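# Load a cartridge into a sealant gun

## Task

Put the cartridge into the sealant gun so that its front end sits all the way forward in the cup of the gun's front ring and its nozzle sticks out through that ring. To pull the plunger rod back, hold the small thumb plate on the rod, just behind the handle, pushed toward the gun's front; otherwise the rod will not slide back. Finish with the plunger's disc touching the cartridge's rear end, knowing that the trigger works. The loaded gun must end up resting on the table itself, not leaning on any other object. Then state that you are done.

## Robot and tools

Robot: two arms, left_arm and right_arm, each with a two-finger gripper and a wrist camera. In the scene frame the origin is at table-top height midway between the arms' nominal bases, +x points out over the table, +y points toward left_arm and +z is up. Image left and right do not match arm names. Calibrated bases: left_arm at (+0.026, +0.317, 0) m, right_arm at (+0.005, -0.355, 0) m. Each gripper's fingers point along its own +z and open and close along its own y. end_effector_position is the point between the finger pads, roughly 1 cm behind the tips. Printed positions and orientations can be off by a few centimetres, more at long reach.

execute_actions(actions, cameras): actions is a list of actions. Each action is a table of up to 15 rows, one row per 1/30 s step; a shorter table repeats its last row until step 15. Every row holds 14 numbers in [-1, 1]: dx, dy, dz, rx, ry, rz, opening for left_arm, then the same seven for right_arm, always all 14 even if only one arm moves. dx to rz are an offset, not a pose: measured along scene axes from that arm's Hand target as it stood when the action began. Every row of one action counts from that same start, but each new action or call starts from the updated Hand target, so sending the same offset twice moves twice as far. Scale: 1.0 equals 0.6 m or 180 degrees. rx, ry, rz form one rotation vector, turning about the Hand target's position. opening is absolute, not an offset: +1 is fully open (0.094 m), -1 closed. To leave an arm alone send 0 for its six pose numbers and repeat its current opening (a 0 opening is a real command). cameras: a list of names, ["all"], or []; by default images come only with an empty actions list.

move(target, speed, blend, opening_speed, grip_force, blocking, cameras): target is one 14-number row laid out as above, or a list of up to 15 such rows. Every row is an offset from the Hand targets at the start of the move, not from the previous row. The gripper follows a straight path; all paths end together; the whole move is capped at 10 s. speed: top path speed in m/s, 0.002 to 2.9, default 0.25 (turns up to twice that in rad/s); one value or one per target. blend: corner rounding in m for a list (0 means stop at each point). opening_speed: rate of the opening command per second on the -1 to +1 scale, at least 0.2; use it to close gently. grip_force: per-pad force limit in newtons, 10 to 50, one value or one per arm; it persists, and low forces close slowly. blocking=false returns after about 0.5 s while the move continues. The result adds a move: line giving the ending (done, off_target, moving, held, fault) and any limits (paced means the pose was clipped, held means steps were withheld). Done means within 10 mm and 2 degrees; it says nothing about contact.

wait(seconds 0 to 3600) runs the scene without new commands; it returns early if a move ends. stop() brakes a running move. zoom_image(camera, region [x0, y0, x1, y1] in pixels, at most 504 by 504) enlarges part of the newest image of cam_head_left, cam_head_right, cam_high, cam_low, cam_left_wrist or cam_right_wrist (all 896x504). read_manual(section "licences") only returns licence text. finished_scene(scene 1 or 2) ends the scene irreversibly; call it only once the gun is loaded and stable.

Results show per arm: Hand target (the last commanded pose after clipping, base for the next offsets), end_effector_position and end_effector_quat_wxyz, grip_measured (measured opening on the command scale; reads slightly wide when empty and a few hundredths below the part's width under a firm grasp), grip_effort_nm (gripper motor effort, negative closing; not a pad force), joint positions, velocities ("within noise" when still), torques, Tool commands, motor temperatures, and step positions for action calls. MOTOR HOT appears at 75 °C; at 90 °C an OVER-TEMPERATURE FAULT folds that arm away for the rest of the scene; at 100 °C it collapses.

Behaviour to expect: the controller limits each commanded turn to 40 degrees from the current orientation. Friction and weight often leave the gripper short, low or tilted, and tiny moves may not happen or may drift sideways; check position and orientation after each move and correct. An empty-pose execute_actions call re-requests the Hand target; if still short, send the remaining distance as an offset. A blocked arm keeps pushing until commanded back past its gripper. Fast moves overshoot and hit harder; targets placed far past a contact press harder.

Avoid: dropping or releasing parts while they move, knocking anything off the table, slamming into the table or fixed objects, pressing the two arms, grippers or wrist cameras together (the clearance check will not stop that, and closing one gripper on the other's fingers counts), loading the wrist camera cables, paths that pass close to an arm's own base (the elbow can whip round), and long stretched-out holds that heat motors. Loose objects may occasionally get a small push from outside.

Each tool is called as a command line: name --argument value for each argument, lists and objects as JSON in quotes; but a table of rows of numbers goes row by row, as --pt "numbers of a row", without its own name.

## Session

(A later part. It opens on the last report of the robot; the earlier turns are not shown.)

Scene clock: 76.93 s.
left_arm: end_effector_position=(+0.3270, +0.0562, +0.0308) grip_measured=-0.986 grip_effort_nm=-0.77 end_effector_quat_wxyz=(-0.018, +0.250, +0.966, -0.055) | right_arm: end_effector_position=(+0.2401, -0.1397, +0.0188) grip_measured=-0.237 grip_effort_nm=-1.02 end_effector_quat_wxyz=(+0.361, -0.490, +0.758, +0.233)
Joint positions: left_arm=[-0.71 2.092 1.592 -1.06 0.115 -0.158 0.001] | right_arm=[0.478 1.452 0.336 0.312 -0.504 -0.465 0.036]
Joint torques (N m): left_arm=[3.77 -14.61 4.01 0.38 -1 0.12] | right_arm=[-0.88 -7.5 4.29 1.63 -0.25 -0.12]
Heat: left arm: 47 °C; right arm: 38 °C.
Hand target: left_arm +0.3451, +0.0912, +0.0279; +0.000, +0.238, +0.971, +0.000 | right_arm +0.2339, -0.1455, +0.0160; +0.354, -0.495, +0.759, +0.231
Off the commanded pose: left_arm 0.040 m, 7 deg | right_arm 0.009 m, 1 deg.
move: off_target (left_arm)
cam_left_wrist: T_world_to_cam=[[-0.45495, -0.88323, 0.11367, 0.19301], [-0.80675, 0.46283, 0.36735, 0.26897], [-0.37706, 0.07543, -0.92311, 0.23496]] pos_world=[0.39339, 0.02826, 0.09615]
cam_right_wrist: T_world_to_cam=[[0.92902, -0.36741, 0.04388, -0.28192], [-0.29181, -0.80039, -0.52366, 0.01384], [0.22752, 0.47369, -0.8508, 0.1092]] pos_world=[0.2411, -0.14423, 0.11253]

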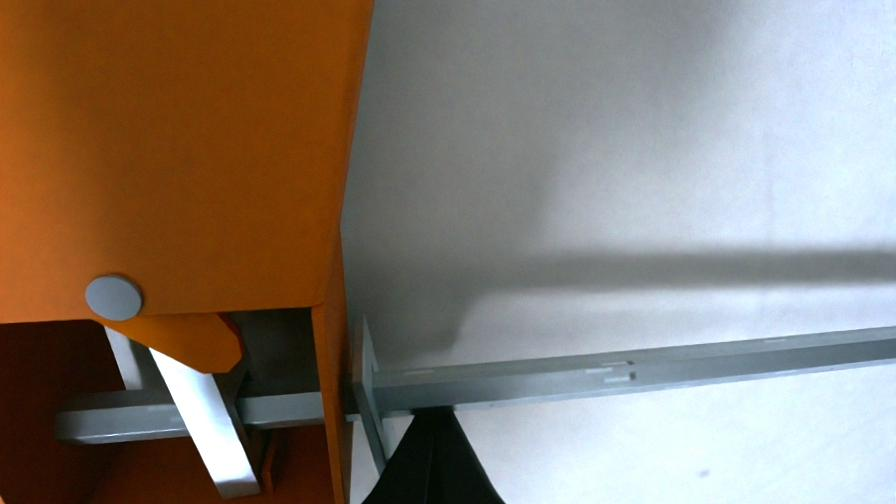

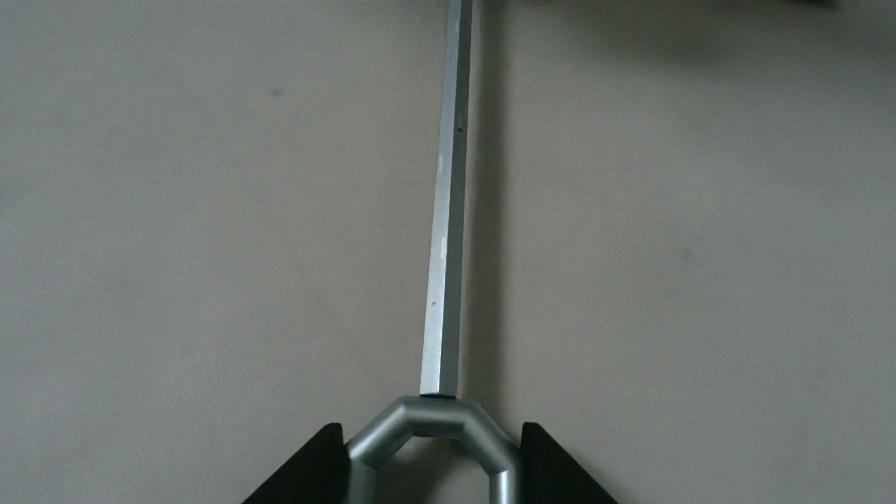

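move --pt "-0.0452 -0.0887 0.005 0 0 0 -1.0 0 0 0 0 0 0 -0.45" --pt "-0.0452 -0.0887 0.0952 0 0 0 -1.0 0 0 0 0 0 0 -0.45" --pt "-0.0093 -0.0478 0.0952 0 0 0.0033 -0.6 0 0 0 0 0 0 -0.45" --speed 0.15 --cameras '["cam_left_wrist"]'

Scene clock: 83.63 s.
left_arm: end_effector_position=(+0.3347, +0.0646, +0.0746) grip_measured=-0.603 grip_effort_nm=0.13 end_effector_quat_wxyz=(-0.015, +0.227, +0.974, +0.000) | right_arm: end_effector_position=(+0.2384, -0.1405, +0.0170) grip_measured=-0.237 grip_effort_nm=-1.01 end_effector_quat_wxyz=(+0.356, -0.490, +0.761, +0.234)
Joint positions: left_arm=[-0.726 2.103 1.789 -1.284 0.012 -0.221 0.019] | right_arm=[0.478 1.452 0.336 0.3 -0.504 -0.465 0.036]
Joint torques (N m): left_arm=[-0.54 -14.5 8.73 0.23 -0.07 0.01] | right_arm=[-0.88 -7.54 4.27 1.73 -0.26 -0.13]
Heat: left arm: 45 °C; right arm: 38 °C.
Hand target: left_arm +0.3396, +0.0625, +0.0851; +0.000, +0.233, +0.972, +0.000 | right_arm +0.2339, -0.1455, +0.0161; +0.354, -0.495, +0.759, +0.231
Off the commanded pose: left_arm 0.012 m, 2 deg | right_arm 0.007 m, 1 deg.
move: off_target (left_arm); target 3's new opening was sent with left_arm's hand 0.012 m and 2 deg from that target
cam_left_wrist: T_world_to_cam=[[-0.41515, -0.90974, 0.00394, 0.19554], [-0.83853, 0.38433, 0.38622, 0.26945], [-0.35287, 0.15704, -0.9224, 0.26426]] pos_world=[0.40037, 0.03283, 0.13892]

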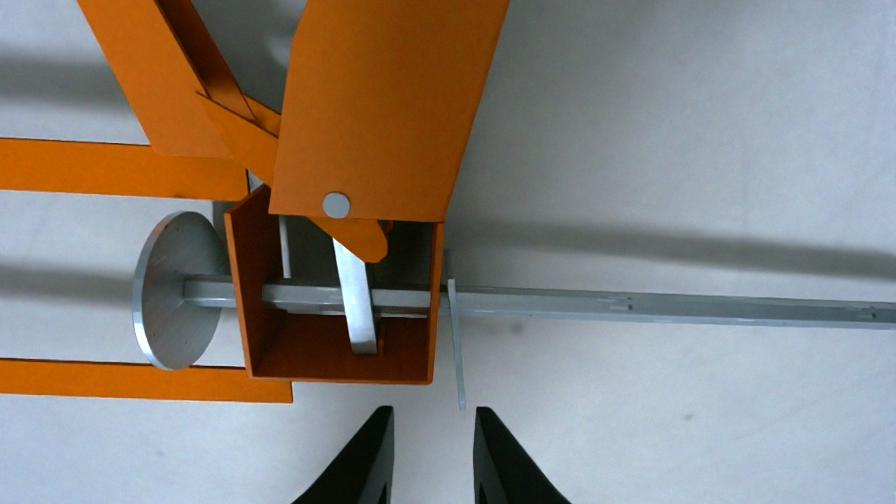

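move --target '[0.0107, -0.0108, -0.0352, 0, 0, 0, -0.6, 0, 0, 0, 0, 0, 0, -0.45]' --speed 0.1 --cameras '["cam_left_wrist"]'

Scene clock: 85.53 s.
left_arm: end_effector_position=(+0.3417, +0.0590, +0.0683) grip_measured=-0.603 grip_effort_nm=0.13 end_effector_quat_wxyz=(-0.004, +0.228, +0.974, -0.005) | right_arm: end_effector_position=(+0.2384, -0.1405, +0.0170) grip_measured=-0.237 grip_effort_nm=-1.01 end_effector_quat_wxyz=(+0.356, -0.490, +0.761, +0.234)
Joint positions: left_arm=[-0.726 2.119 1.789 -1.245 0.012 -0.221 0.019] | right_arm=[0.478 1.452 0.336 0.3 -0.504 -0.465 0.036]
Joint torques (N m): left_arm=[-0.73 -11.82 7.45 0.53 -0.07 -0.03] | right_arm=[-0.88 -7.5 4.26 1.73 -0.26 -0.13]
Heat: left arm: 45 °C; right arm: 38 °C.
Hand target: left_arm +0.3460, +0.0560, +0.0640; +0.000, +0.233, +0.972, +0.000 | right_arm +0.2339, -0.1455, +0.0161; +0.354, -0.495, +0.759, +0.231
Off the commanded pose: left_arm 0.007 m, 1 deg | right_arm 0.007 m, 1 deg.
move: done
cam_left_wrist: T_world_to_cam=[[-0.41532, -0.90962, 0.00964, 0.19295], [-0.84521, 0.38979, 0.36563, 0.28333], [-0.33635, 0.14371, -0.93071, 0.25756]] pos_world=[0.40624, 0.02806, 0.13425]

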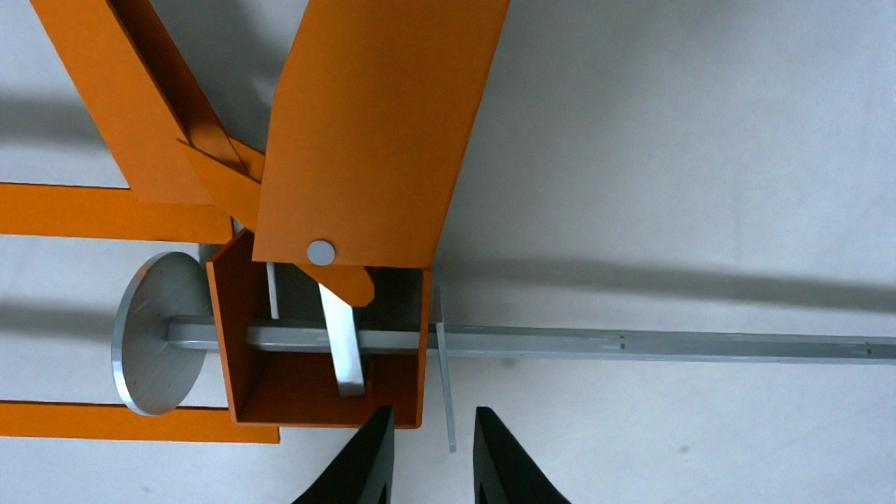

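move --target '[0, 0, -0.0217, 0, 0, 0, -0.6, 0, 0, 0, 0, 0, 0, -0.45]' --speed 0.08 --cameras '["cam_left_wrist"]'

Scene clock: 87.17 s.
left_arm: end_effector_position=(+0.3472, +0.0545, +0.0619) grip_measured=-0.603 grip_effort_nm=0.13 end_effector_quat_wxyz=(+0.007, +0.228, +0.974, -0.010) | right_arm: end_effector_position=(+0.2384, -0.1405, +0.0170) grip_measured=-0.237 grip_effort_nm=-1.02 end_effector_quat_wxyz=(+0.356, -0.490, +0.761, +0.234)
Joint positions: left_arm=[-0.726 2.125 1.774 -1.198 0.012 -0.221 0.019] | right_arm=[0.478 1.452 0.336 0.3 -0.504 -0.465 0.036]
Joint torques (N m): left_arm=[-0.73 -11.96 5.09 0.55 -0.07 0.01] | right_arm=[-0.88 -7.53 4.27 1.73 -0.26 -0.13]
Heat: left arm: 45 °C; right arm: 38 °C.
Hand target: left_arm +0.3460, +0.0561, +0.0508; +0.000, +0.233, +0.972, +0.000 | right_arm +0.2339, -0.1455, +0.0161; +0.354, -0.495, +0.759, +0.231
Off the commanded pose: left_arm 0.011 m, 2 deg | right_arm 0.007 m, 1 deg.
move: off_target (left_arm)
cam_left_wrist: T_world_to_cam=[[-0.41553, -0.90944, 0.01584, 0.19093], [-0.85207, 0.39529, 0.3431, 0.29547], [-0.3183, 0.12907, -0.93916, 0.24915]] pos_world=[0.41041, 0.02469, 0.12959]

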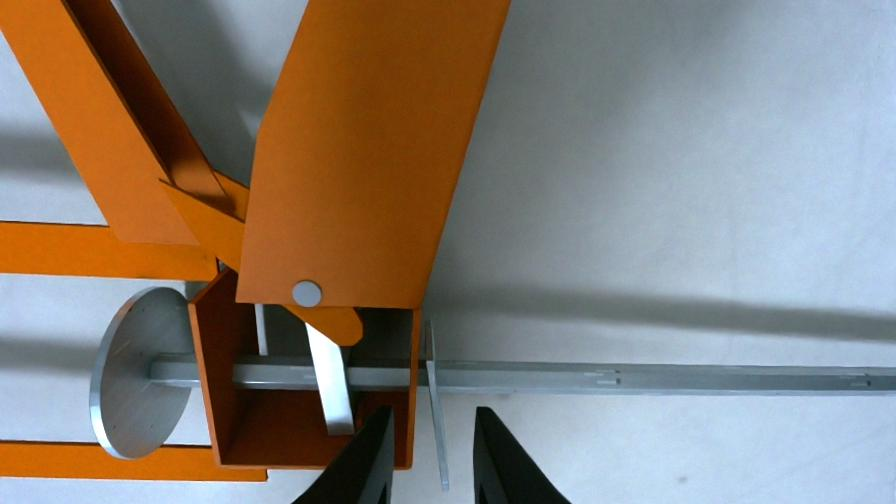

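move --target '[-0.0082, 0.0085, -0.008, 0, 0, 0, -0.6, 0, 0, 0, 0, 0, 0, -0.45]' --speed 0.08 --cameras '["cam_left_wrist"]'

Scene clock: 89.00 s.
left_arm: end_effector_position=(+0.3409, +0.0596, +0.0475) grip_measured=-0.603 grip_effort_nm=0.13 end_effector_quat_wxyz=(-0.004, +0.228, +0.974, -0.005) | right_arm: end_effector_position=(+0.2384, -0.1405, +0.0170) grip_measured=-0.237 grip_effort_nm=-1.02 end_effector_quat_wxyz=(+0.356, -0.490, +0.761, +0.234)
Joint positions: left_arm=[-0.726 2.125 1.716 -1.165 0.012 -0.221 0.019] | right_arm=[0.478 1.452 0.336 0.3 -0.504 -0.465 0.036]
Joint torques (N m): left_arm=[-0.55 -14.16 4.93 0.53 -0.08 0] | right_arm=[-0.9 -7.51 4.27 1.73 -0.26 -0.13]
Heat: left arm: 44 °C; right arm: 38 °C.
Hand target: left_arm +0.3411, +0.0612, +0.0460; +0.000, +0.233, +0.972, +0.000 | right_arm +0.2339, -0.1455, +0.0161; +0.354, -0.495, +0.759, +0.231
Off the commanded pose: left_arm 0.002 m, 1 deg | right_arm 0.007 m, 1 deg.
move: done
cam_left_wrist: T_world_to_cam=[[-0.41531, -0.90963, 0.00969, 0.1934], [-0.84534, 0.38986, 0.36526, 0.29], [-0.33603, 0.1435, -0.93086, 0.23769]] pos_world=[0.40534, 0.02876, 0.11346]

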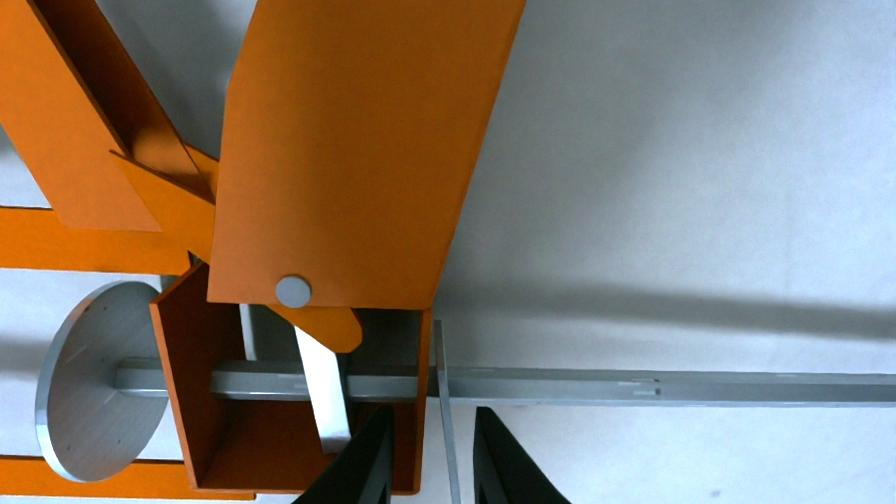

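move --target '[0, 0, 0, 0, 0, 0, -1.0, 0, 0, 0, 0, 0, 0, -0.45]' --opening_speed 0.3 --cameras '["cam_left_wrist"]'

Scene clock: 91.13 s.
left_arm: end_effector_position=(+0.3413, +0.0599, +0.0475) grip_measured=-0.971 grip_effort_nm=-1.00 end_effector_quat_wxyz=(-0.003, +0.235, +0.972, -0.004) | right_arm: end_effector_position=(+0.2382, -0.1407, +0.0167) grip_measured=-0.237 grip_effort_nm=-1.02 end_effector_quat_wxyz=(+0.355, -0.491, +0.761, +0.233)
Joint positions: left_arm=[-0.726 2.125 1.716 -1.164 0.01 -0.207 0.001] | right_arm=[0.478 1.452 0.336 0.298 -0.504 -0.467 0.036]
Joint torques (N m): left_arm=[-0.53 -14.28 5 0.53 -0.06 -0.09] | right_arm=[-0.88 -7.56 4.29 1.74 -0.26 -0.11]
Heat: left arm: 44 °C; right arm: 38 °C.
Hand target: left_arm +0.3411, +0.0612, +0.0460; +0.000, +0.233, +0.972, +0.000 | right_arm +0.2339, -0.1455, +0.0160; +0.354, -0.495, +0.759, +0.231
Off the commanded pose: left_arm 0.002 m, 1 deg | right_arm 0.006 m, 1 deg.
move: done
cam_left_wrist: T_world_to_cam=[[-0.42846, -0.90353, 0.00744, 0.19802], [-0.84045, 0.40155, 0.36387, 0.28803], [-0.33176, 0.14965, -0.93142, 0.23602]] pos_world=[0.40523, 0.02794, 0.11356]

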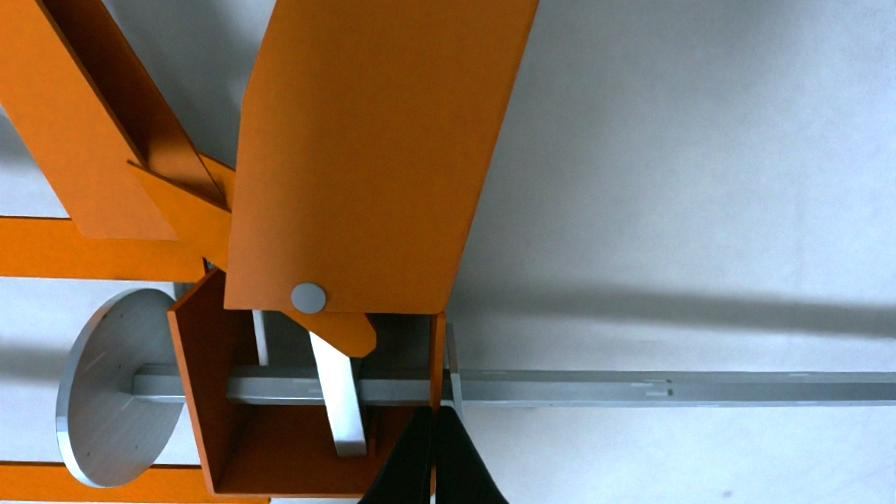

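move --pt "-0.0067 -0.0102 0 0 0 0 -0.65 0 0 0 0 0 0 -0.45" --pt "-0.0067 -0.0102 -0.0117 0 0 0 -0.65 0 0 0 0 0 0 -0.45" --speed 0.06 --cameras '["cam_left_wrist"]'

Scene clock: 94.77 s.
left_arm: end_effector_position=(+0.3390, +0.0553, +0.0438) grip_measured=-0.653 grip_effort_nm=0.13 end_effector_quat_wxyz=(+0.000, +0.235, +0.972, -0.005) | right_arm: end_effector_position=(+0.2382, -0.1407, +0.0167) grip_measured=-0.237 grip_effort_nm=-1.02 end_effector_quat_wxyz=(+0.355, -0.491, +0.761, +0.233)
Joint positions: left_arm=[-0.739 2.125 1.701 -1.142 0.009 -0.218 0.016] | right_arm=[0.478 1.452 0.336 0.298 -0.504 -0.467 0.036]
Joint torques (N m): left_arm=[-1.02 -13.41 5 0.56 -0.04 -0.19] | right_arm=[-0.88 -7.53 4.26 1.74 -0.26 -0.12]
Heat: left arm: 44 °C; right arm: 38 °C.
Hand target: left_arm +0.3370, +0.0551, +0.0390; +0.000, +0.233, +0.972, +0.000 | right_arm +0.2339, -0.1455, +0.0161; +0.354, -0.495, +0.759, +0.231
Off the commanded pose: left_arm 0.005 m, 1 deg | right_arm 0.007 m, 1 deg.
move: done
cam_left_wrist: T_world_to_cam=[[-0.42986, -0.90286, 0.00807, 0.19348], [-0.84209, 0.40412, 0.35717, 0.28998], [-0.32573, 0.14673, -0.93401, 0.23073]] pos_world=[0.40251, 0.02364, 0.11037]

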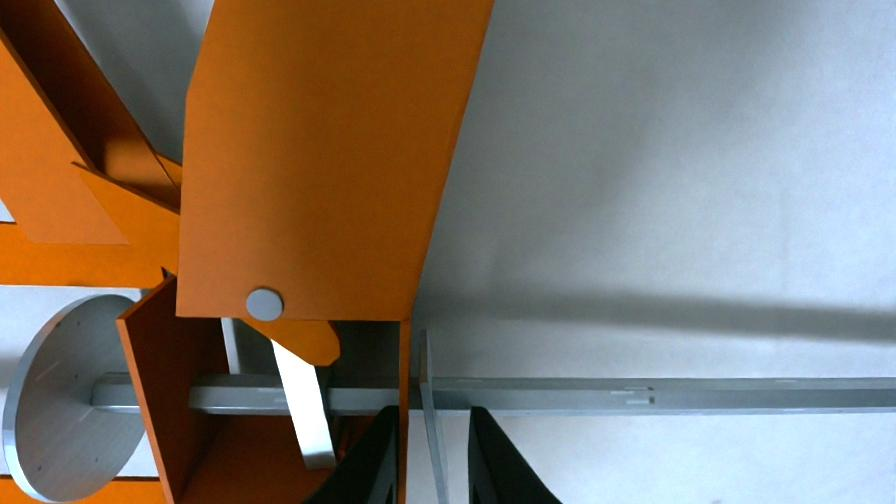

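move --target '[0, 0, 0, 0, 0, 0, -1.0, 0, 0, 0, 0, 0, 0, -0.45]' --opening_speed 0.3 --cameras '["cam_left_wrist"]'

Scene clock: 96.60 s.
left_arm: end_effector_position=(+0.3397, +0.0562, +0.0438) grip_measured=-0.863 grip_effort_nm=-1.00 end_effector_quat_wxyz=(+0.002, +0.235, +0.972, -0.002) | right_arm: end_effector_position=(+0.2381, -0.1406, +0.0167) grip_measured=-0.237 grip_effort_nm=-1.01 end_effector_quat_wxyz=(+0.355, -0.491, +0.761, +0.233)
Joint positions: left_arm=[-0.739 2.125 1.701 -1.142 0.002 -0.218 0.006] | right_arm=[0.478 1.452 0.336 0.298 -0.504 -0.467 0.036]
Joint torques (N m): left_arm=[-1.05 -13.37 4.93 0.57 -0.01 -0.18] | right_arm=[-0.9 -7.54 4.25 1.75 -0.25 -0.11]
Heat: left arm: 44 °C; right arm: 38 °C.
Hand target: left_arm +0.3371, +0.0550, +0.0390; +0.000, +0.233, +0.972, +0.000 | right_arm +0.2339, -0.1455, +0.0161; +0.354, -0.495, +0.759, +0.231
Off the commanded pose: left_arm 0.006 m, 0 deg | right_arm 0.006 m, 1 deg.
move: done
cam_left_wrist: T_world_to_cam=[[-0.42989, -0.90288, 0.00211, 0.19476], [-0.8435, 0.40246, 0.35572, 0.29084], [-0.32202, 0.15114, -0.93459, 0.22934]] pos_world=[0.40291, 0.02414, 0.11047]

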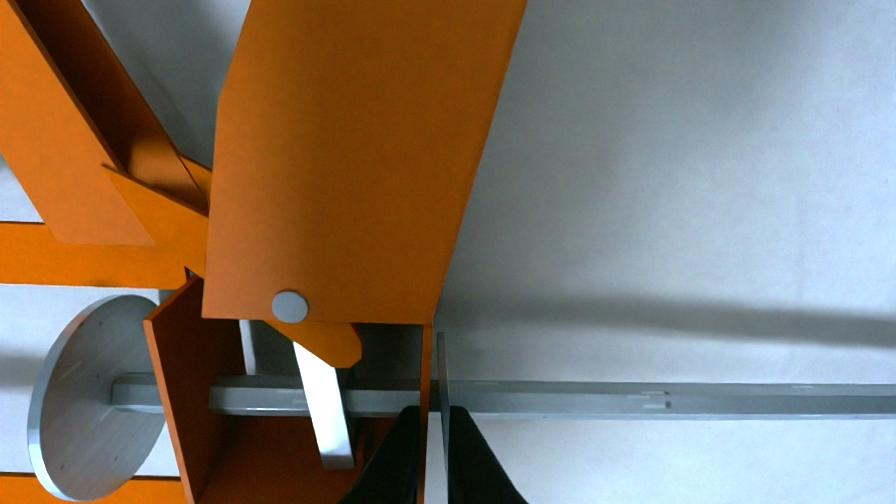

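move --target '[0, 0, 0, 0, 0, 0, -1.0, -0.0200, -0.0458, 0, 0, 0, 0, -0.45]' --speed 0.06 --cameras '["cam_left_wrist", "cam_right_wrist"]'

Scene clock: 98.23 s.
left_arm: end_effector_position=(+0.3342, +0.0399, +0.0441) grip_measured=-0.883 grip_effort_nm=-1.03 end_effector_quat_wxyz=(+0.002, +0.243, +0.970, -0.031) | right_arm: end_effector_position=(+0.2292, -0.1663, +0.0196) grip_measured=-0.237 grip_effort_nm=-1.01 end_effector_quat_wxyz=(+0.363, -0.490, +0.758, +0.232)
Joint positions: left_arm=[-0.756 2.125 1.701 -1.116 0.054 -0.22 0.006] | right_arm=[0.375 1.346 0.274 0.225 -0.573 -0.553 0.036]
Joint torques (N m): left_arm=[0.51 -13.5 5.04 0.35 -0.48 -0.17] | right_arm=[-1.5 -6.57 4.41 1.44 -0.33 -0.19]
Heat: left arm: 43 °C; right arm: 38 °C.
Hand target: left_arm +0.3370, +0.0550, +0.0390; +0.000, +0.233, +0.972, +0.000 | right_arm +0.2219, -0.1730, +0.0160; +0.354, -0.495, +0.759, +0.231
Off the commanded pose: left_arm 0.016 m, 4 deg | right_arm 0.010 m, 1 deg.
move: done
cam_left_wrist: T_world_to_cam=[[-0.444, -0.89413, 0.05836, 0.17947], [-0.8319, 0.43554, 0.34388, 0.28787], [-0.33289, 0.10414, -0.9372, 0.23598]] pos_world=[0.39772, 0.01052, 0.11169]
cam_right_wrist: T_world_to_cam=[[0.92858, -0.36821, 0.04655, -0.2816], [-0.29073, -0.79962, -0.52543, -0.01032], [0.23069, 0.47437, -0.84956, 0.12435]] pos_world=[0.22981, -0.17093, 0.11334]

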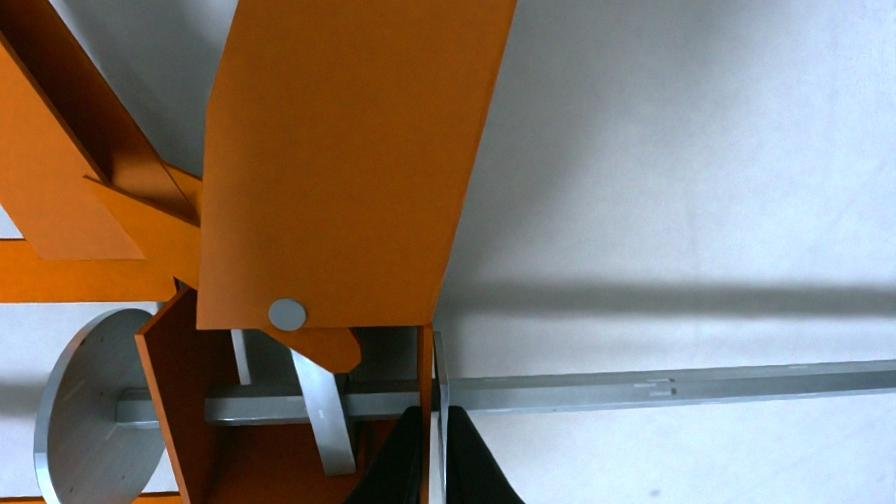

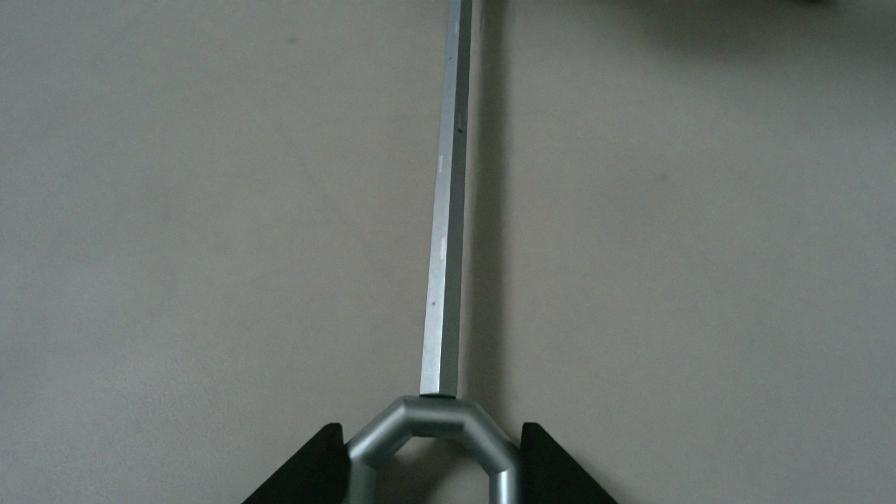

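move --pt "-0.0047 -0.0252 0.0085 0 0 0 -1.0 0.0122 0.0112 0.006 0 0 0 -0.45" --pt "-0.0047 -0.0252 0.0085 0 0 0 -0.65 0.0122 0.0112 0.006 0 0 0 -0.45" --pt "-0.0047 -0.0252 0.085 0 0 0 -0.65 0.0122 0.0112 0.006 0 0 0 -0.45" --pt "-0.0013 0.0218 0.085 0 0 0 0.66 0.0122 0.0112 0.006 0 0 0 -0.45" --speed 0.12 --cameras '["cam_left_wrist"]'

Scene clock: 104.67 s.
left_arm: end_effector_position=(+0.3348, +0.0651, +0.0828) grip_measured=+0.657 grip_effort_nm=0.13 end_effector_quat_wxyz=(-0.014, +0.230, +0.973, -0.001) | right_arm: end_effector_position=(+0.2257, -0.1677, +0.0165) grip_measured=-0.237 grip_effort_nm=-1.01 end_effector_quat_wxyz=(+0.353, -0.489, +0.763, +0.234)
Joint positions: left_arm=[-0.725 2.098 1.814 -1.311 0.014 -0.215 0.078] | right_arm=[0.375 1.346 0.274 0.203 -0.573 -0.553 0.036]
Joint torques (N m): left_arm=[-0.23 -16.51 4.9 0.46 -0.1 -0.02] | right_arm=[0.21 -4.31 8.09 1.58 -0.2 -0.06]
Heat: left arm: 44 °C; right arm: 38 °C.
Hand target: left_arm +0.3362, +0.0680, +0.0901; +0.000, +0.233, +0.972, +0.000 | right_arm +0.2292, -0.1663, +0.0196; +0.354, -0.495, +0.759, +0.231
Off the commanded pose: left_arm 0.008 m, 2 deg | right_arm 0.005 m, 1 deg.
move: done
cam_left_wrist: T_world_to_cam=[[-0.41932, -0.90782, 0.00613, 0.19715], [-0.83706, 0.38924, 0.38447, 0.26559], [-0.35142, 0.15608, -0.92312, 0.27141]] pos_world=[0.40037, 0.03323, 0.14722]

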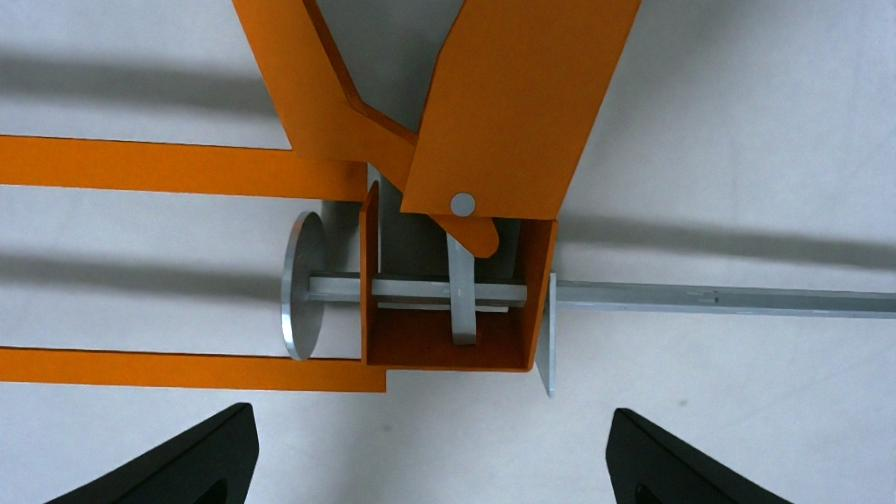

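move --target '[-0.0137, -0.0172, -0.0485, 0, 0, 0, 0.447, 0, 0, 0, 0, 0, 0, -0.45]' --speed 0.1 --cameras '["cam_left_wrist"]'

Scene clock: 106.63 s.
left_arm: end_effector_position=(+0.3282, +0.0568, +0.0587) grip_measured=+0.450 grip_effort_nm=-0.15 end_effector_quat_wxyz=(-0.008, +0.237, +0.972, -0.004) | right_arm: end_effector_position=(+0.2257, -0.1677, +0.0165) grip_measured=-0.237 grip_effort_nm=-1.01 end_effector_quat_wxyz=(+0.353, -0.489, +0.763, +0.234)
Joint positions: left_arm=[-0.751 2.095 1.715 -1.202 0.014 -0.227 0.068] | right_arm=[0.375 1.346 0.274 0.203 -0.573 -0.553 0.036]
Joint torques (N m): left_arm=[-0.81 -15.04 4.85 0.5 -0.08 -0.18] | right_arm=[0.21 -4.3 8.08 1.58 -0.21 -0.05]
Heat: left arm: 44 °C; right arm: 37 °C.
Hand target: left_arm +0.3280, +0.0578, +0.0609; +0.000, +0.233, +0.972, +0.000 | right_arm +0.2292, -0.1663, +0.0196; +0.354, -0.495, +0.759, +0.231
Off the commanded pose: left_arm 0.002 m, 1 deg | right_arm 0.005 m, 1 deg.
move: done
cam_left_wrist: T_world_to_cam=[[-0.43247, -0.9016, 0.00893, 0.19072], [-0.8349, 0.40418, 0.3736, 0.2716], [-0.34045, 0.15412, -0.92755, 0.24496]] pos_world=[0.39264, 0.02443, 0.12404]

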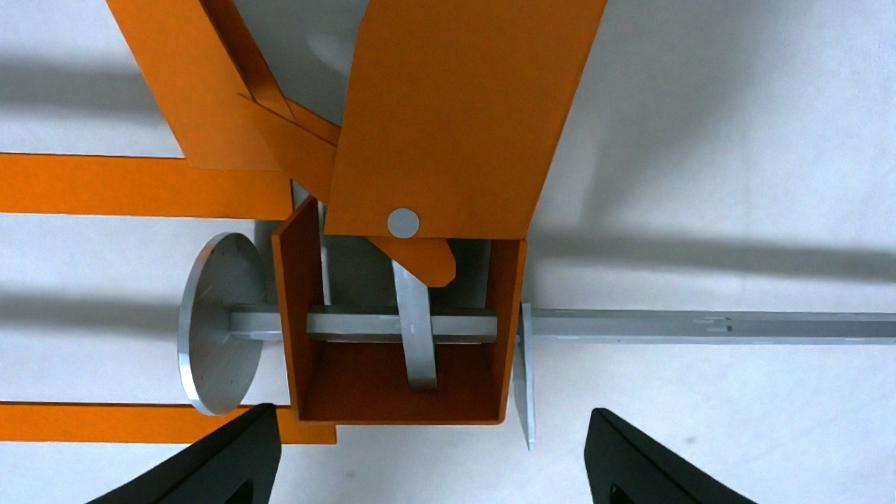

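move --target '[0.006, 0.0093, -0.0332, 0, 0, 0, 0.447, 0, 0, 0, 0, 0, 0, -0.45]' --speed 0.08 --cameras '["cam_left_wrist"]'

Scene clock: 108.33 s.
left_arm: end_effector_position=(+0.3289, +0.0584, +0.0426) grip_measured=+0.450 grip_effort_nm=-0.15 end_effector_quat_wxyz=(-0.004, +0.235, +0.972, -0.006) | right_arm: end_effector_position=(+0.2257, -0.1677, +0.0165) grip_measured=-0.237 grip_effort_nm=-1.01 end_effector_quat_wxyz=(+0.353, -0.489, +0.763, +0.234)
Joint positions: left_arm=[-0.747 2.095 1.65 -1.128 0.014 -0.227 0.068] | right_arm=[0.375 1.346 0.274 0.203 -0.573 -0.553 0.036]
Joint torques (N m): left_arm=[0.36 -13.97 4.93 0.53 -0.08 -0.04] | right_arm=[0.21 -4.33 8.06 1.58 -0.2 -0.05]
Heat: left arm: 45 °C; right arm: 37 °C.
Hand target: left_arm +0.3316, +0.0634, +0.0410; +0.000, +0.233, +0.972, +0.000 | right_arm +0.2292, -0.1663, +0.0196; +0.354, -0.495, +0.759, +0.231
Off the commanded pose: left_arm 0.006 m, 1 deg | right_arm 0.005 m, 1 deg.
move: done
cam_left_wrist: T_world_to_cam=[[-0.42881, -0.90332, 0.01133, 0.19142], [-0.83916, 0.40293, 0.36532, 0.2793], [-0.33457, 0.14715, -0.93081, 0.22857]] pos_world=[0.39293, 0.02674, 0.10855]

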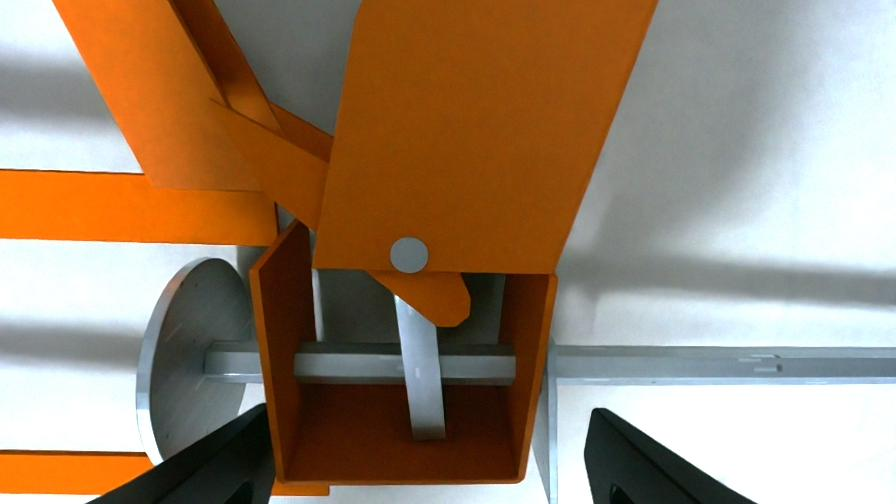

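move --target '[0.0023, 0.0055, -0.0092, 0, 0, 0, 0.447, 0, 0, 0, 0, 0, 0, -0.45]' --speed 0.08 --cameras '["cam_left_wrist"]'

Scene clock: 109.33 s.
left_arm: end_effector_position=(+0.3301, +0.0617, +0.0372) grip_measured=+0.449 grip_effort_nm=-0.14 end_effector_quat_wxyz=(-0.004, +0.233, +0.973, -0.006) | right_arm: end_effector_position=(+0.2257, -0.1677, +0.0165) grip_measured=-0.237 grip_effort_nm=-1.02 end_effector_quat_wxyz=(+0.353, -0.489, +0.762, +0.234)
Joint positions: left_arm=[-0.739 2.095 1.628 -1.106 0.014 -0.223 0.068] | right_arm=[0.375 1.346 0.274 0.203 -0.573 -0.553 0.036]
Joint torques (N m): left_arm=[0.4 -13.76 4.96 0.54 -0.1 0] | right_arm=[0.2 -4.31 8.08 1.58 -0.21 -0.05]
Heat: left arm: 45 °C; right arm: 37 °C.
Hand target: left_arm +0.3329, +0.0666, +0.0355; +0.000, +0.233, +0.972, +0.000 | right_arm +0.2292, -0.1663, +0.0196; +0.354, -0.495, +0.759, +0.231
Off the commanded pose: left_arm 0.006 m, 1 deg | right_arm 0.005 m, 1 deg.
move: done
cam_left_wrist: T_world_to_cam=[[-0.42467, -0.90528, 0.01134, 0.19377], [-0.841, 0.39909, 0.3653, 0.28184], [-0.33522, 0.1456, -0.93082, 0.22379]] pos_world=[0.39433, 0.03035, 0.10315]

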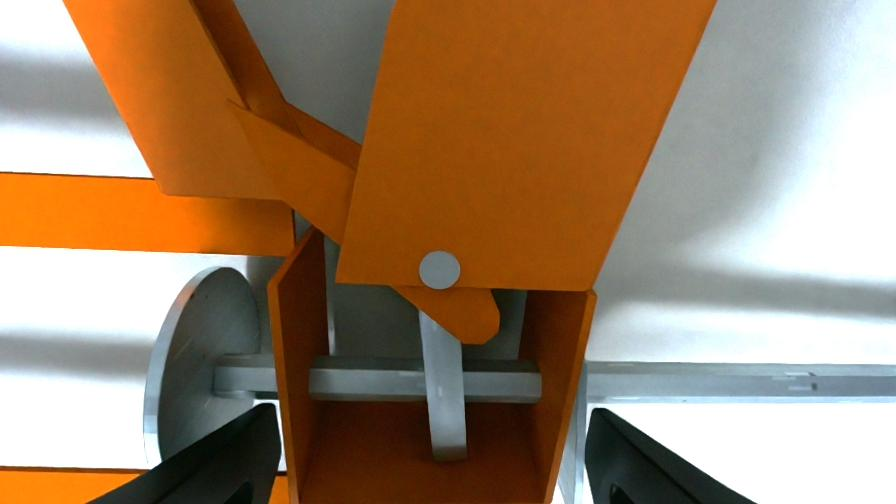

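move --target '[0, 0, 0, 0, 0, 0, -0.1, 0, 0, 0, 0, 0, 0, -0.45]' --opening_speed 0.4 --cameras '["cam_left_wrist"]'

Scene clock: 111.07 s.
left_arm: end_effector_position=(+0.3301, +0.0613, +0.0372) grip_measured=+0.130 grip_effort_nm=-1.03 end_effector_quat_wxyz=(-0.004, +0.238, +0.971, -0.007) | right_arm: end_effector_position=(+0.2254, -0.1678, +0.0162) grip_measured=-0.237 grip_effort_nm=-1.02 end_effector_quat_wxyz=(+0.352, -0.489, +0.763, +0.235)
Joint positions: left_arm=[-0.739 2.095 1.628 -1.105 0.016 -0.212 0.053] | right_arm=[0.375 1.346 0.274 0.201 -0.573 -0.553 0.036]
Joint torques (N m): left_arm=[0.38 -13.89 4.9 0.52 -0.11 -0.1] | right_arm=[0.2 -4.31 8.09 1.59 -0.2 -0.05]
Heat: left arm: 46 °C; right arm: 37 °C.
Hand target: left_arm +0.3329, +0.0666, +0.0355; +0.000, +0.233, +0.972, +0.000 | right_arm +0.2292, -0.1663, +0.0196; +0.354, -0.495, +0.759, +0.231
Off the commanded pose: left_arm 0.006 m, 1 deg | right_arm 0.005 m, 1 deg.
move: done
cam_left_wrist: T_world_to_cam=[[-0.43531, -0.90018, 0.01354, 0.19645], [-0.83616, 0.40984, 0.36451, 0.27985], [-0.33368, 0.14736, -0.9311, 0.22331]] pos_world=[0.39403, 0.02924, 0.10326]

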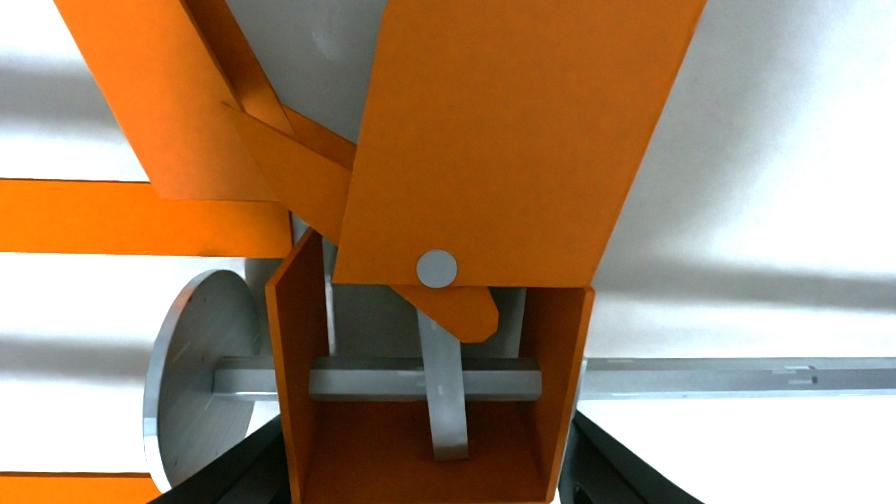

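move --target '[0, 0, 0, 0, 0, 0, -0.1, -0.0237, -0.0423, -0.004, 0, 0, 0, -0.45]' --speed 0.05 --cameras '["cam_left_wrist", "cam_low"]'

Scene clock: 112.50 s.
left_arm: end_effector_position=(+0.3297, +0.0558, +0.0375) grip_measured=+0.129 grip_effort_nm=-1.04 end_effector_quat_wxyz=(-0.002, +0.239, +0.971, -0.016) | right_arm: end_effector_position=(+0.2222, -0.1847, +0.0209) grip_measured=-0.237 grip_effort_nm=-1.02 end_effector_quat_wxyz=(+0.362, -0.491, +0.757, +0.233)
Joint positions: left_arm=[-0.744 2.095 1.628 -1.093 0.03 -0.216 0.053] | right_arm=[0.286 1.274 0.252 0.126 -0.633 -0.638 0.036]
Joint torques (N m): left_arm=[0.83 -13.83 4.98 0.43 -0.25 -0.05] | right_arm=[-1.76 -5.97 4.63 1.31 -0.35 -0.22]
Heat: left arm: 46 °C; right arm: 37 °C.
Hand target: left_arm +0.3329, +0.0667, +0.0355; +0.000, +0.233, +0.972, +0.000 | right_arm +0.2150, -0.1916, +0.0173; +0.354, -0.495, +0.759, +0.231
Off the commanded pose: left_arm 0.011 m, 2 deg | right_arm 0.011 m, 1 deg.
move: off_target (right_arm)
cam_left_wrist: T_world_to_cam=[[-0.43572, -0.89956, 0.03065, 0.19083], [-0.83618, 0.41716, 0.35607, 0.28154], [-0.33309, 0.12951, -0.93396, 0.22503]] pos_world=[0.39352, 0.02507, 0.10407]
Images, in order (width x height): cam_low 896x504, cam_left_wrist 896x504.

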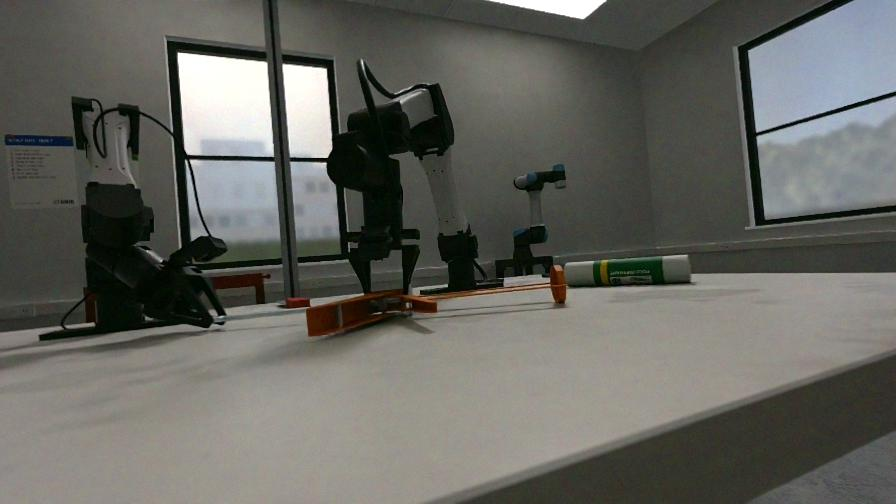

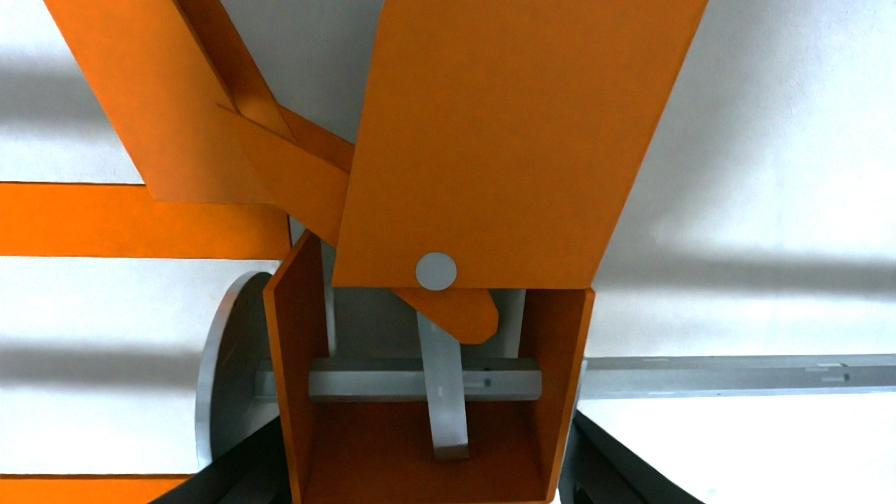

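move --target '[0, 0, 0, 0, 0, 0, -0.1, -0.01, -0.0229, 0, 0, 0, 0, -0.45]' --speed 0.05 --cameras '["cam_left_wrist"]'

Scene clock: 113.57 s.
left_arm: end_effector_position=(+0.3284, +0.0479, +0.0405) grip_measured=+0.128 grip_effort_nm=-1.04 end_effector_quat_wxyz=(+0.006, +0.239, +0.971, -0.025) | right_arm: end_effector_position=(+0.2208, -0.1941, +0.0274) grip_measured=-0.237 grip_effort_nm=-1.01 end_effector_quat_wxyz=(+0.376, -0.491, +0.749, +0.237)
Joint positions: left_arm=[-0.757 2.087 1.628 -1.078 0.039 -0.229 0.053] | right_arm=[0.219 1.226 0.24 0.083 -0.691 -0.696 0.036]
Joint torques (N m): left_arm=[1.98 -13.07 5.03 0.3 -0.33 0.08] | right_arm=[-2.26 -5.26 4.41 0.95 -0.21 -0.36]
Heat: left arm: 46 °C; right arm: 37 °C.
Hand target: left_arm +0.3329, +0.0666, +0.0355; +0.000, +0.233, +0.972, +0.000 | right_arm +0.2090, -0.2053, +0.0173; +0.354, -0.495, +0.759, +0.231
Off the commanded pose: left_arm 0.020 m, 3 deg | right_arm 0.019 m, 3 deg.
move: off_target (right_arm)
cam_left_wrist: T_world_to_cam=[[-0.43634, -0.89865, 0.04503, 0.18254], [-0.83986, 0.42473, 0.33799, 0.28419], [-0.32286, 0.10966, -0.94007, 0.22634]] pos_world=[0.3914, 0.01851, 0.1085]

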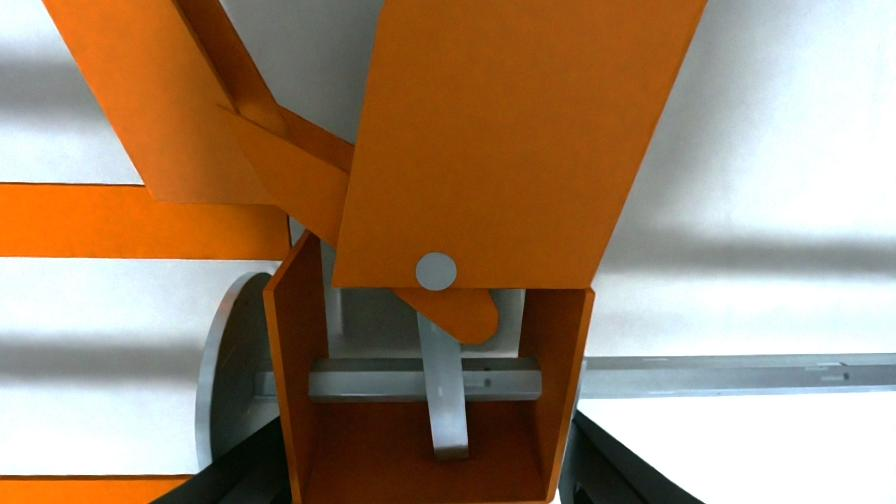

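move --pt "-0.0075 -0.0312 0.0083 0 0 0 -0.1 0.0180 0.0170 0.006 0 0 0 -0.45" --pt "-0.0075 -0.0312 0.0083 0 0 0 0.2 0.0180 0.0170 0.006 0 0 0 -0.45" --pt "-0.0075 -0.0312 0.1075 0 0 0 0.2 0.0180 0.0170 0.006 0 0 0 -0.45" --speed 0.12 --cameras '["cam_left_wrist", "cam_right_wrist"]'

Scene clock: 118.17 s.
left_arm: end_effector_position=(+0.3247, +0.0469, +0.0822) grip_measured=+0.204 grip_effort_nm=-0.23 end_effector_quat_wxyz=(-0.008, +0.234, +0.972, +0.003) | right_arm: end_effector_position=(+0.2225, -0.1897, +0.0313) grip_measured=-0.237 grip_effort_nm=-1.01 end_effector_quat_wxyz=(+0.373, -0.487, +0.749, +0.250)
Joint positions: left_arm=[-0.78 2.108 1.828 -1.307 0.003 -0.261 0.057] | right_arm=[0.227 1.238 0.259 0.077 -0.706 -0.674 0.036]
Joint torques (N m): left_arm=[0.21 -14.99 10.84 -0.14 0.01 -0.01] | right_arm=[0.54 -2.76 6.72 1.23 0.21 -0.24]
Heat: left arm: 46 °C; right arm: 37 °C.
Hand target: left_arm +0.3284, +0.0478, +0.1001; +0.000, +0.233, +0.972, +0.000 | right_arm +0.2197, -0.1951, +0.0208; +0.354, -0.495, +0.759, +0.231
Off the commanded pose: left_arm 0.018 m, 1 deg | right_arm 0.012 m, 3 deg.
move: off_target (left_arm, right_arm)
cam_left_wrist: T_world_to_cam=[[-0.42782, -0.90386, -0.00328, 0.17963], [-0.83825, 0.3954, 0.37548, 0.26533], [-0.33808, 0.16339, -0.92683, 0.26583]] pos_world=[0.38914, 0.01401, 0.14734]
cam_right_wrist: T_world_to_cam=[[0.93261, -0.35918, 0.03513, -0.28333], [-0.27927, -0.7799, -0.56015, -0.02262], [0.22859, 0.51259, -0.82765, 0.15399]] pos_world=[0.22271, -0.19834, 0.12473]

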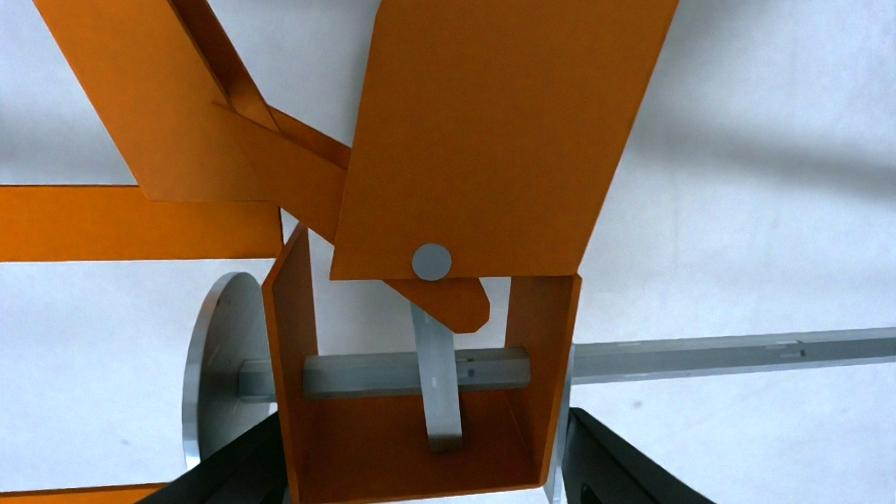

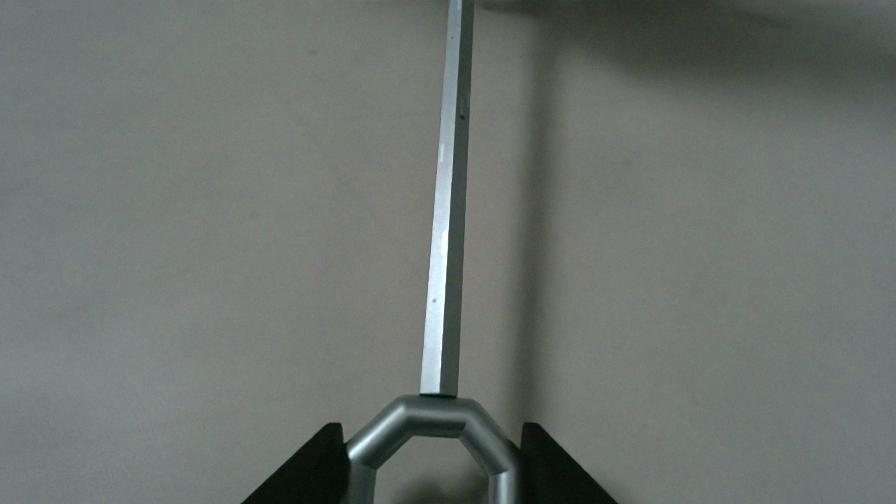

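move --pt "0 0 -0.1068 0 0 0 0.2 0 0 0 0 0 0 -0.45" --pt "-0.003 -0.0059 -0.1068 0 0 0 0.36 0 0 0 0 0 0 -0.45" --speed 0.06 --opening_speed 0.3 --cameras '["cam_left_wrist", "cam_right_wrist", "cam_low"]'

Scene clock: 123.40 s.
left_arm: end_effector_position=(+0.3247, +0.0373, +0.0419) grip_measured=+0.357 grip_effort_nm=0.15 end_effector_quat_wxyz=(+0.000, +0.238, +0.971, -0.022) | right_arm: end_effector_position=(+0.2171, -0.1972, +0.0192) grip_measured=-0.237 grip_effort_nm=-1.02 end_effector_quat_wxyz=(+0.347, -0.486, +0.767, +0.235)
Joint positions: left_arm=[-0.783 2.116 1.679 -1.113 0.039 -0.257 0.064] | right_arm=[0.227 1.243 0.259 0.021 -0.66 -0.691 0.036]
Joint torques (N m): left_arm=[-0.4 -12.64 5.81 0.42 -0.32 -0.15] | right_arm=[0.7 -2.91 6.78 1.79 -0.28 -0.06]
Heat: left arm: 46 °C; right arm: 37 °C.
Hand target: left_arm +0.3267, +0.0443, +0.0360; +0.000, +0.233, +0.972, +0.000 | right_arm +0.2198, -0.1951, +0.0209; +0.354, -0.495, +0.759, +0.231
Off the commanded pose: left_arm 0.009 m, 3 deg | right_arm 0.004 m, 2 deg.
move: off_target (left_arm); target 2's new opening was sent with left_arm's hand 0.012 m and 3 deg from that target
cam_left_wrist: T_world_to_cam=[[-0.43419, -0.89985, 0.04186, 0.17079], [-0.83674, 0.42008, 0.35128, 0.28374], [-0.33369, 0.1175, -0.93533, 0.23061]] pos_world=[0.38853, 0.0074, 0.10888]
cam_right_wrist: T_world_to_cam=[[0.92767, -0.37294, 0.01881, -0.28196], [-0.31301, -0.8041, -0.50541, -0.03522], [0.20361, 0.46297, -0.86267, 0.14533]] pos_world=[0.22094, -0.20076, 0.11288]
Images, in order (width x height): cam_low 896x504, cam_left_wrist 896x504, cam_right_wrist 896x504.

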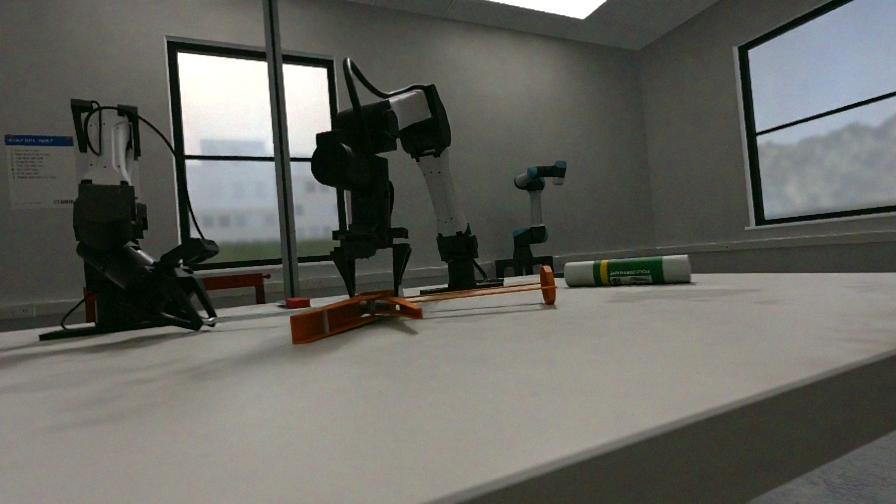

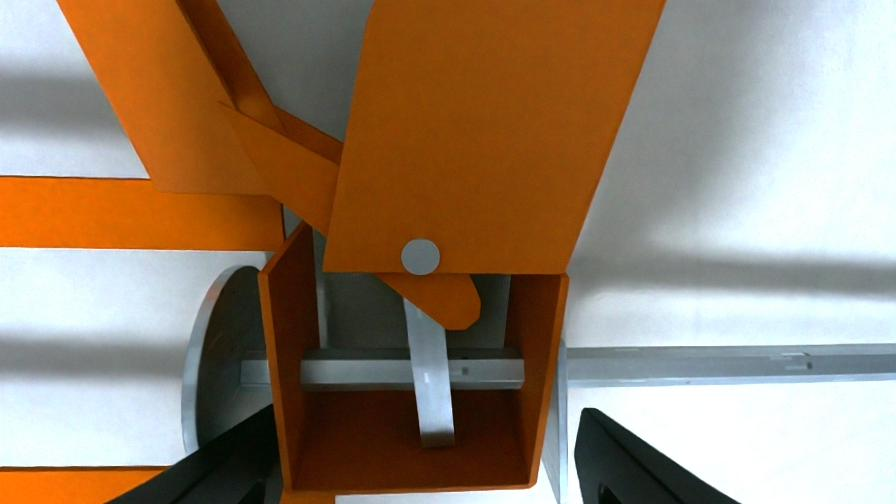

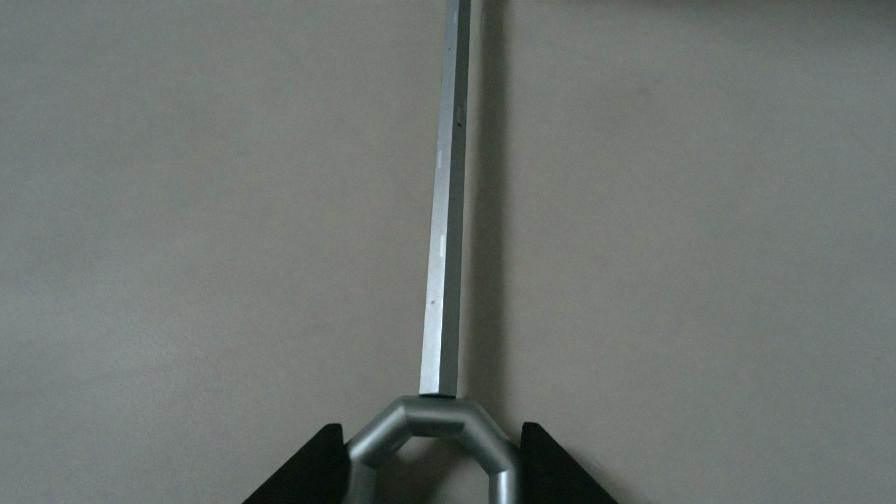

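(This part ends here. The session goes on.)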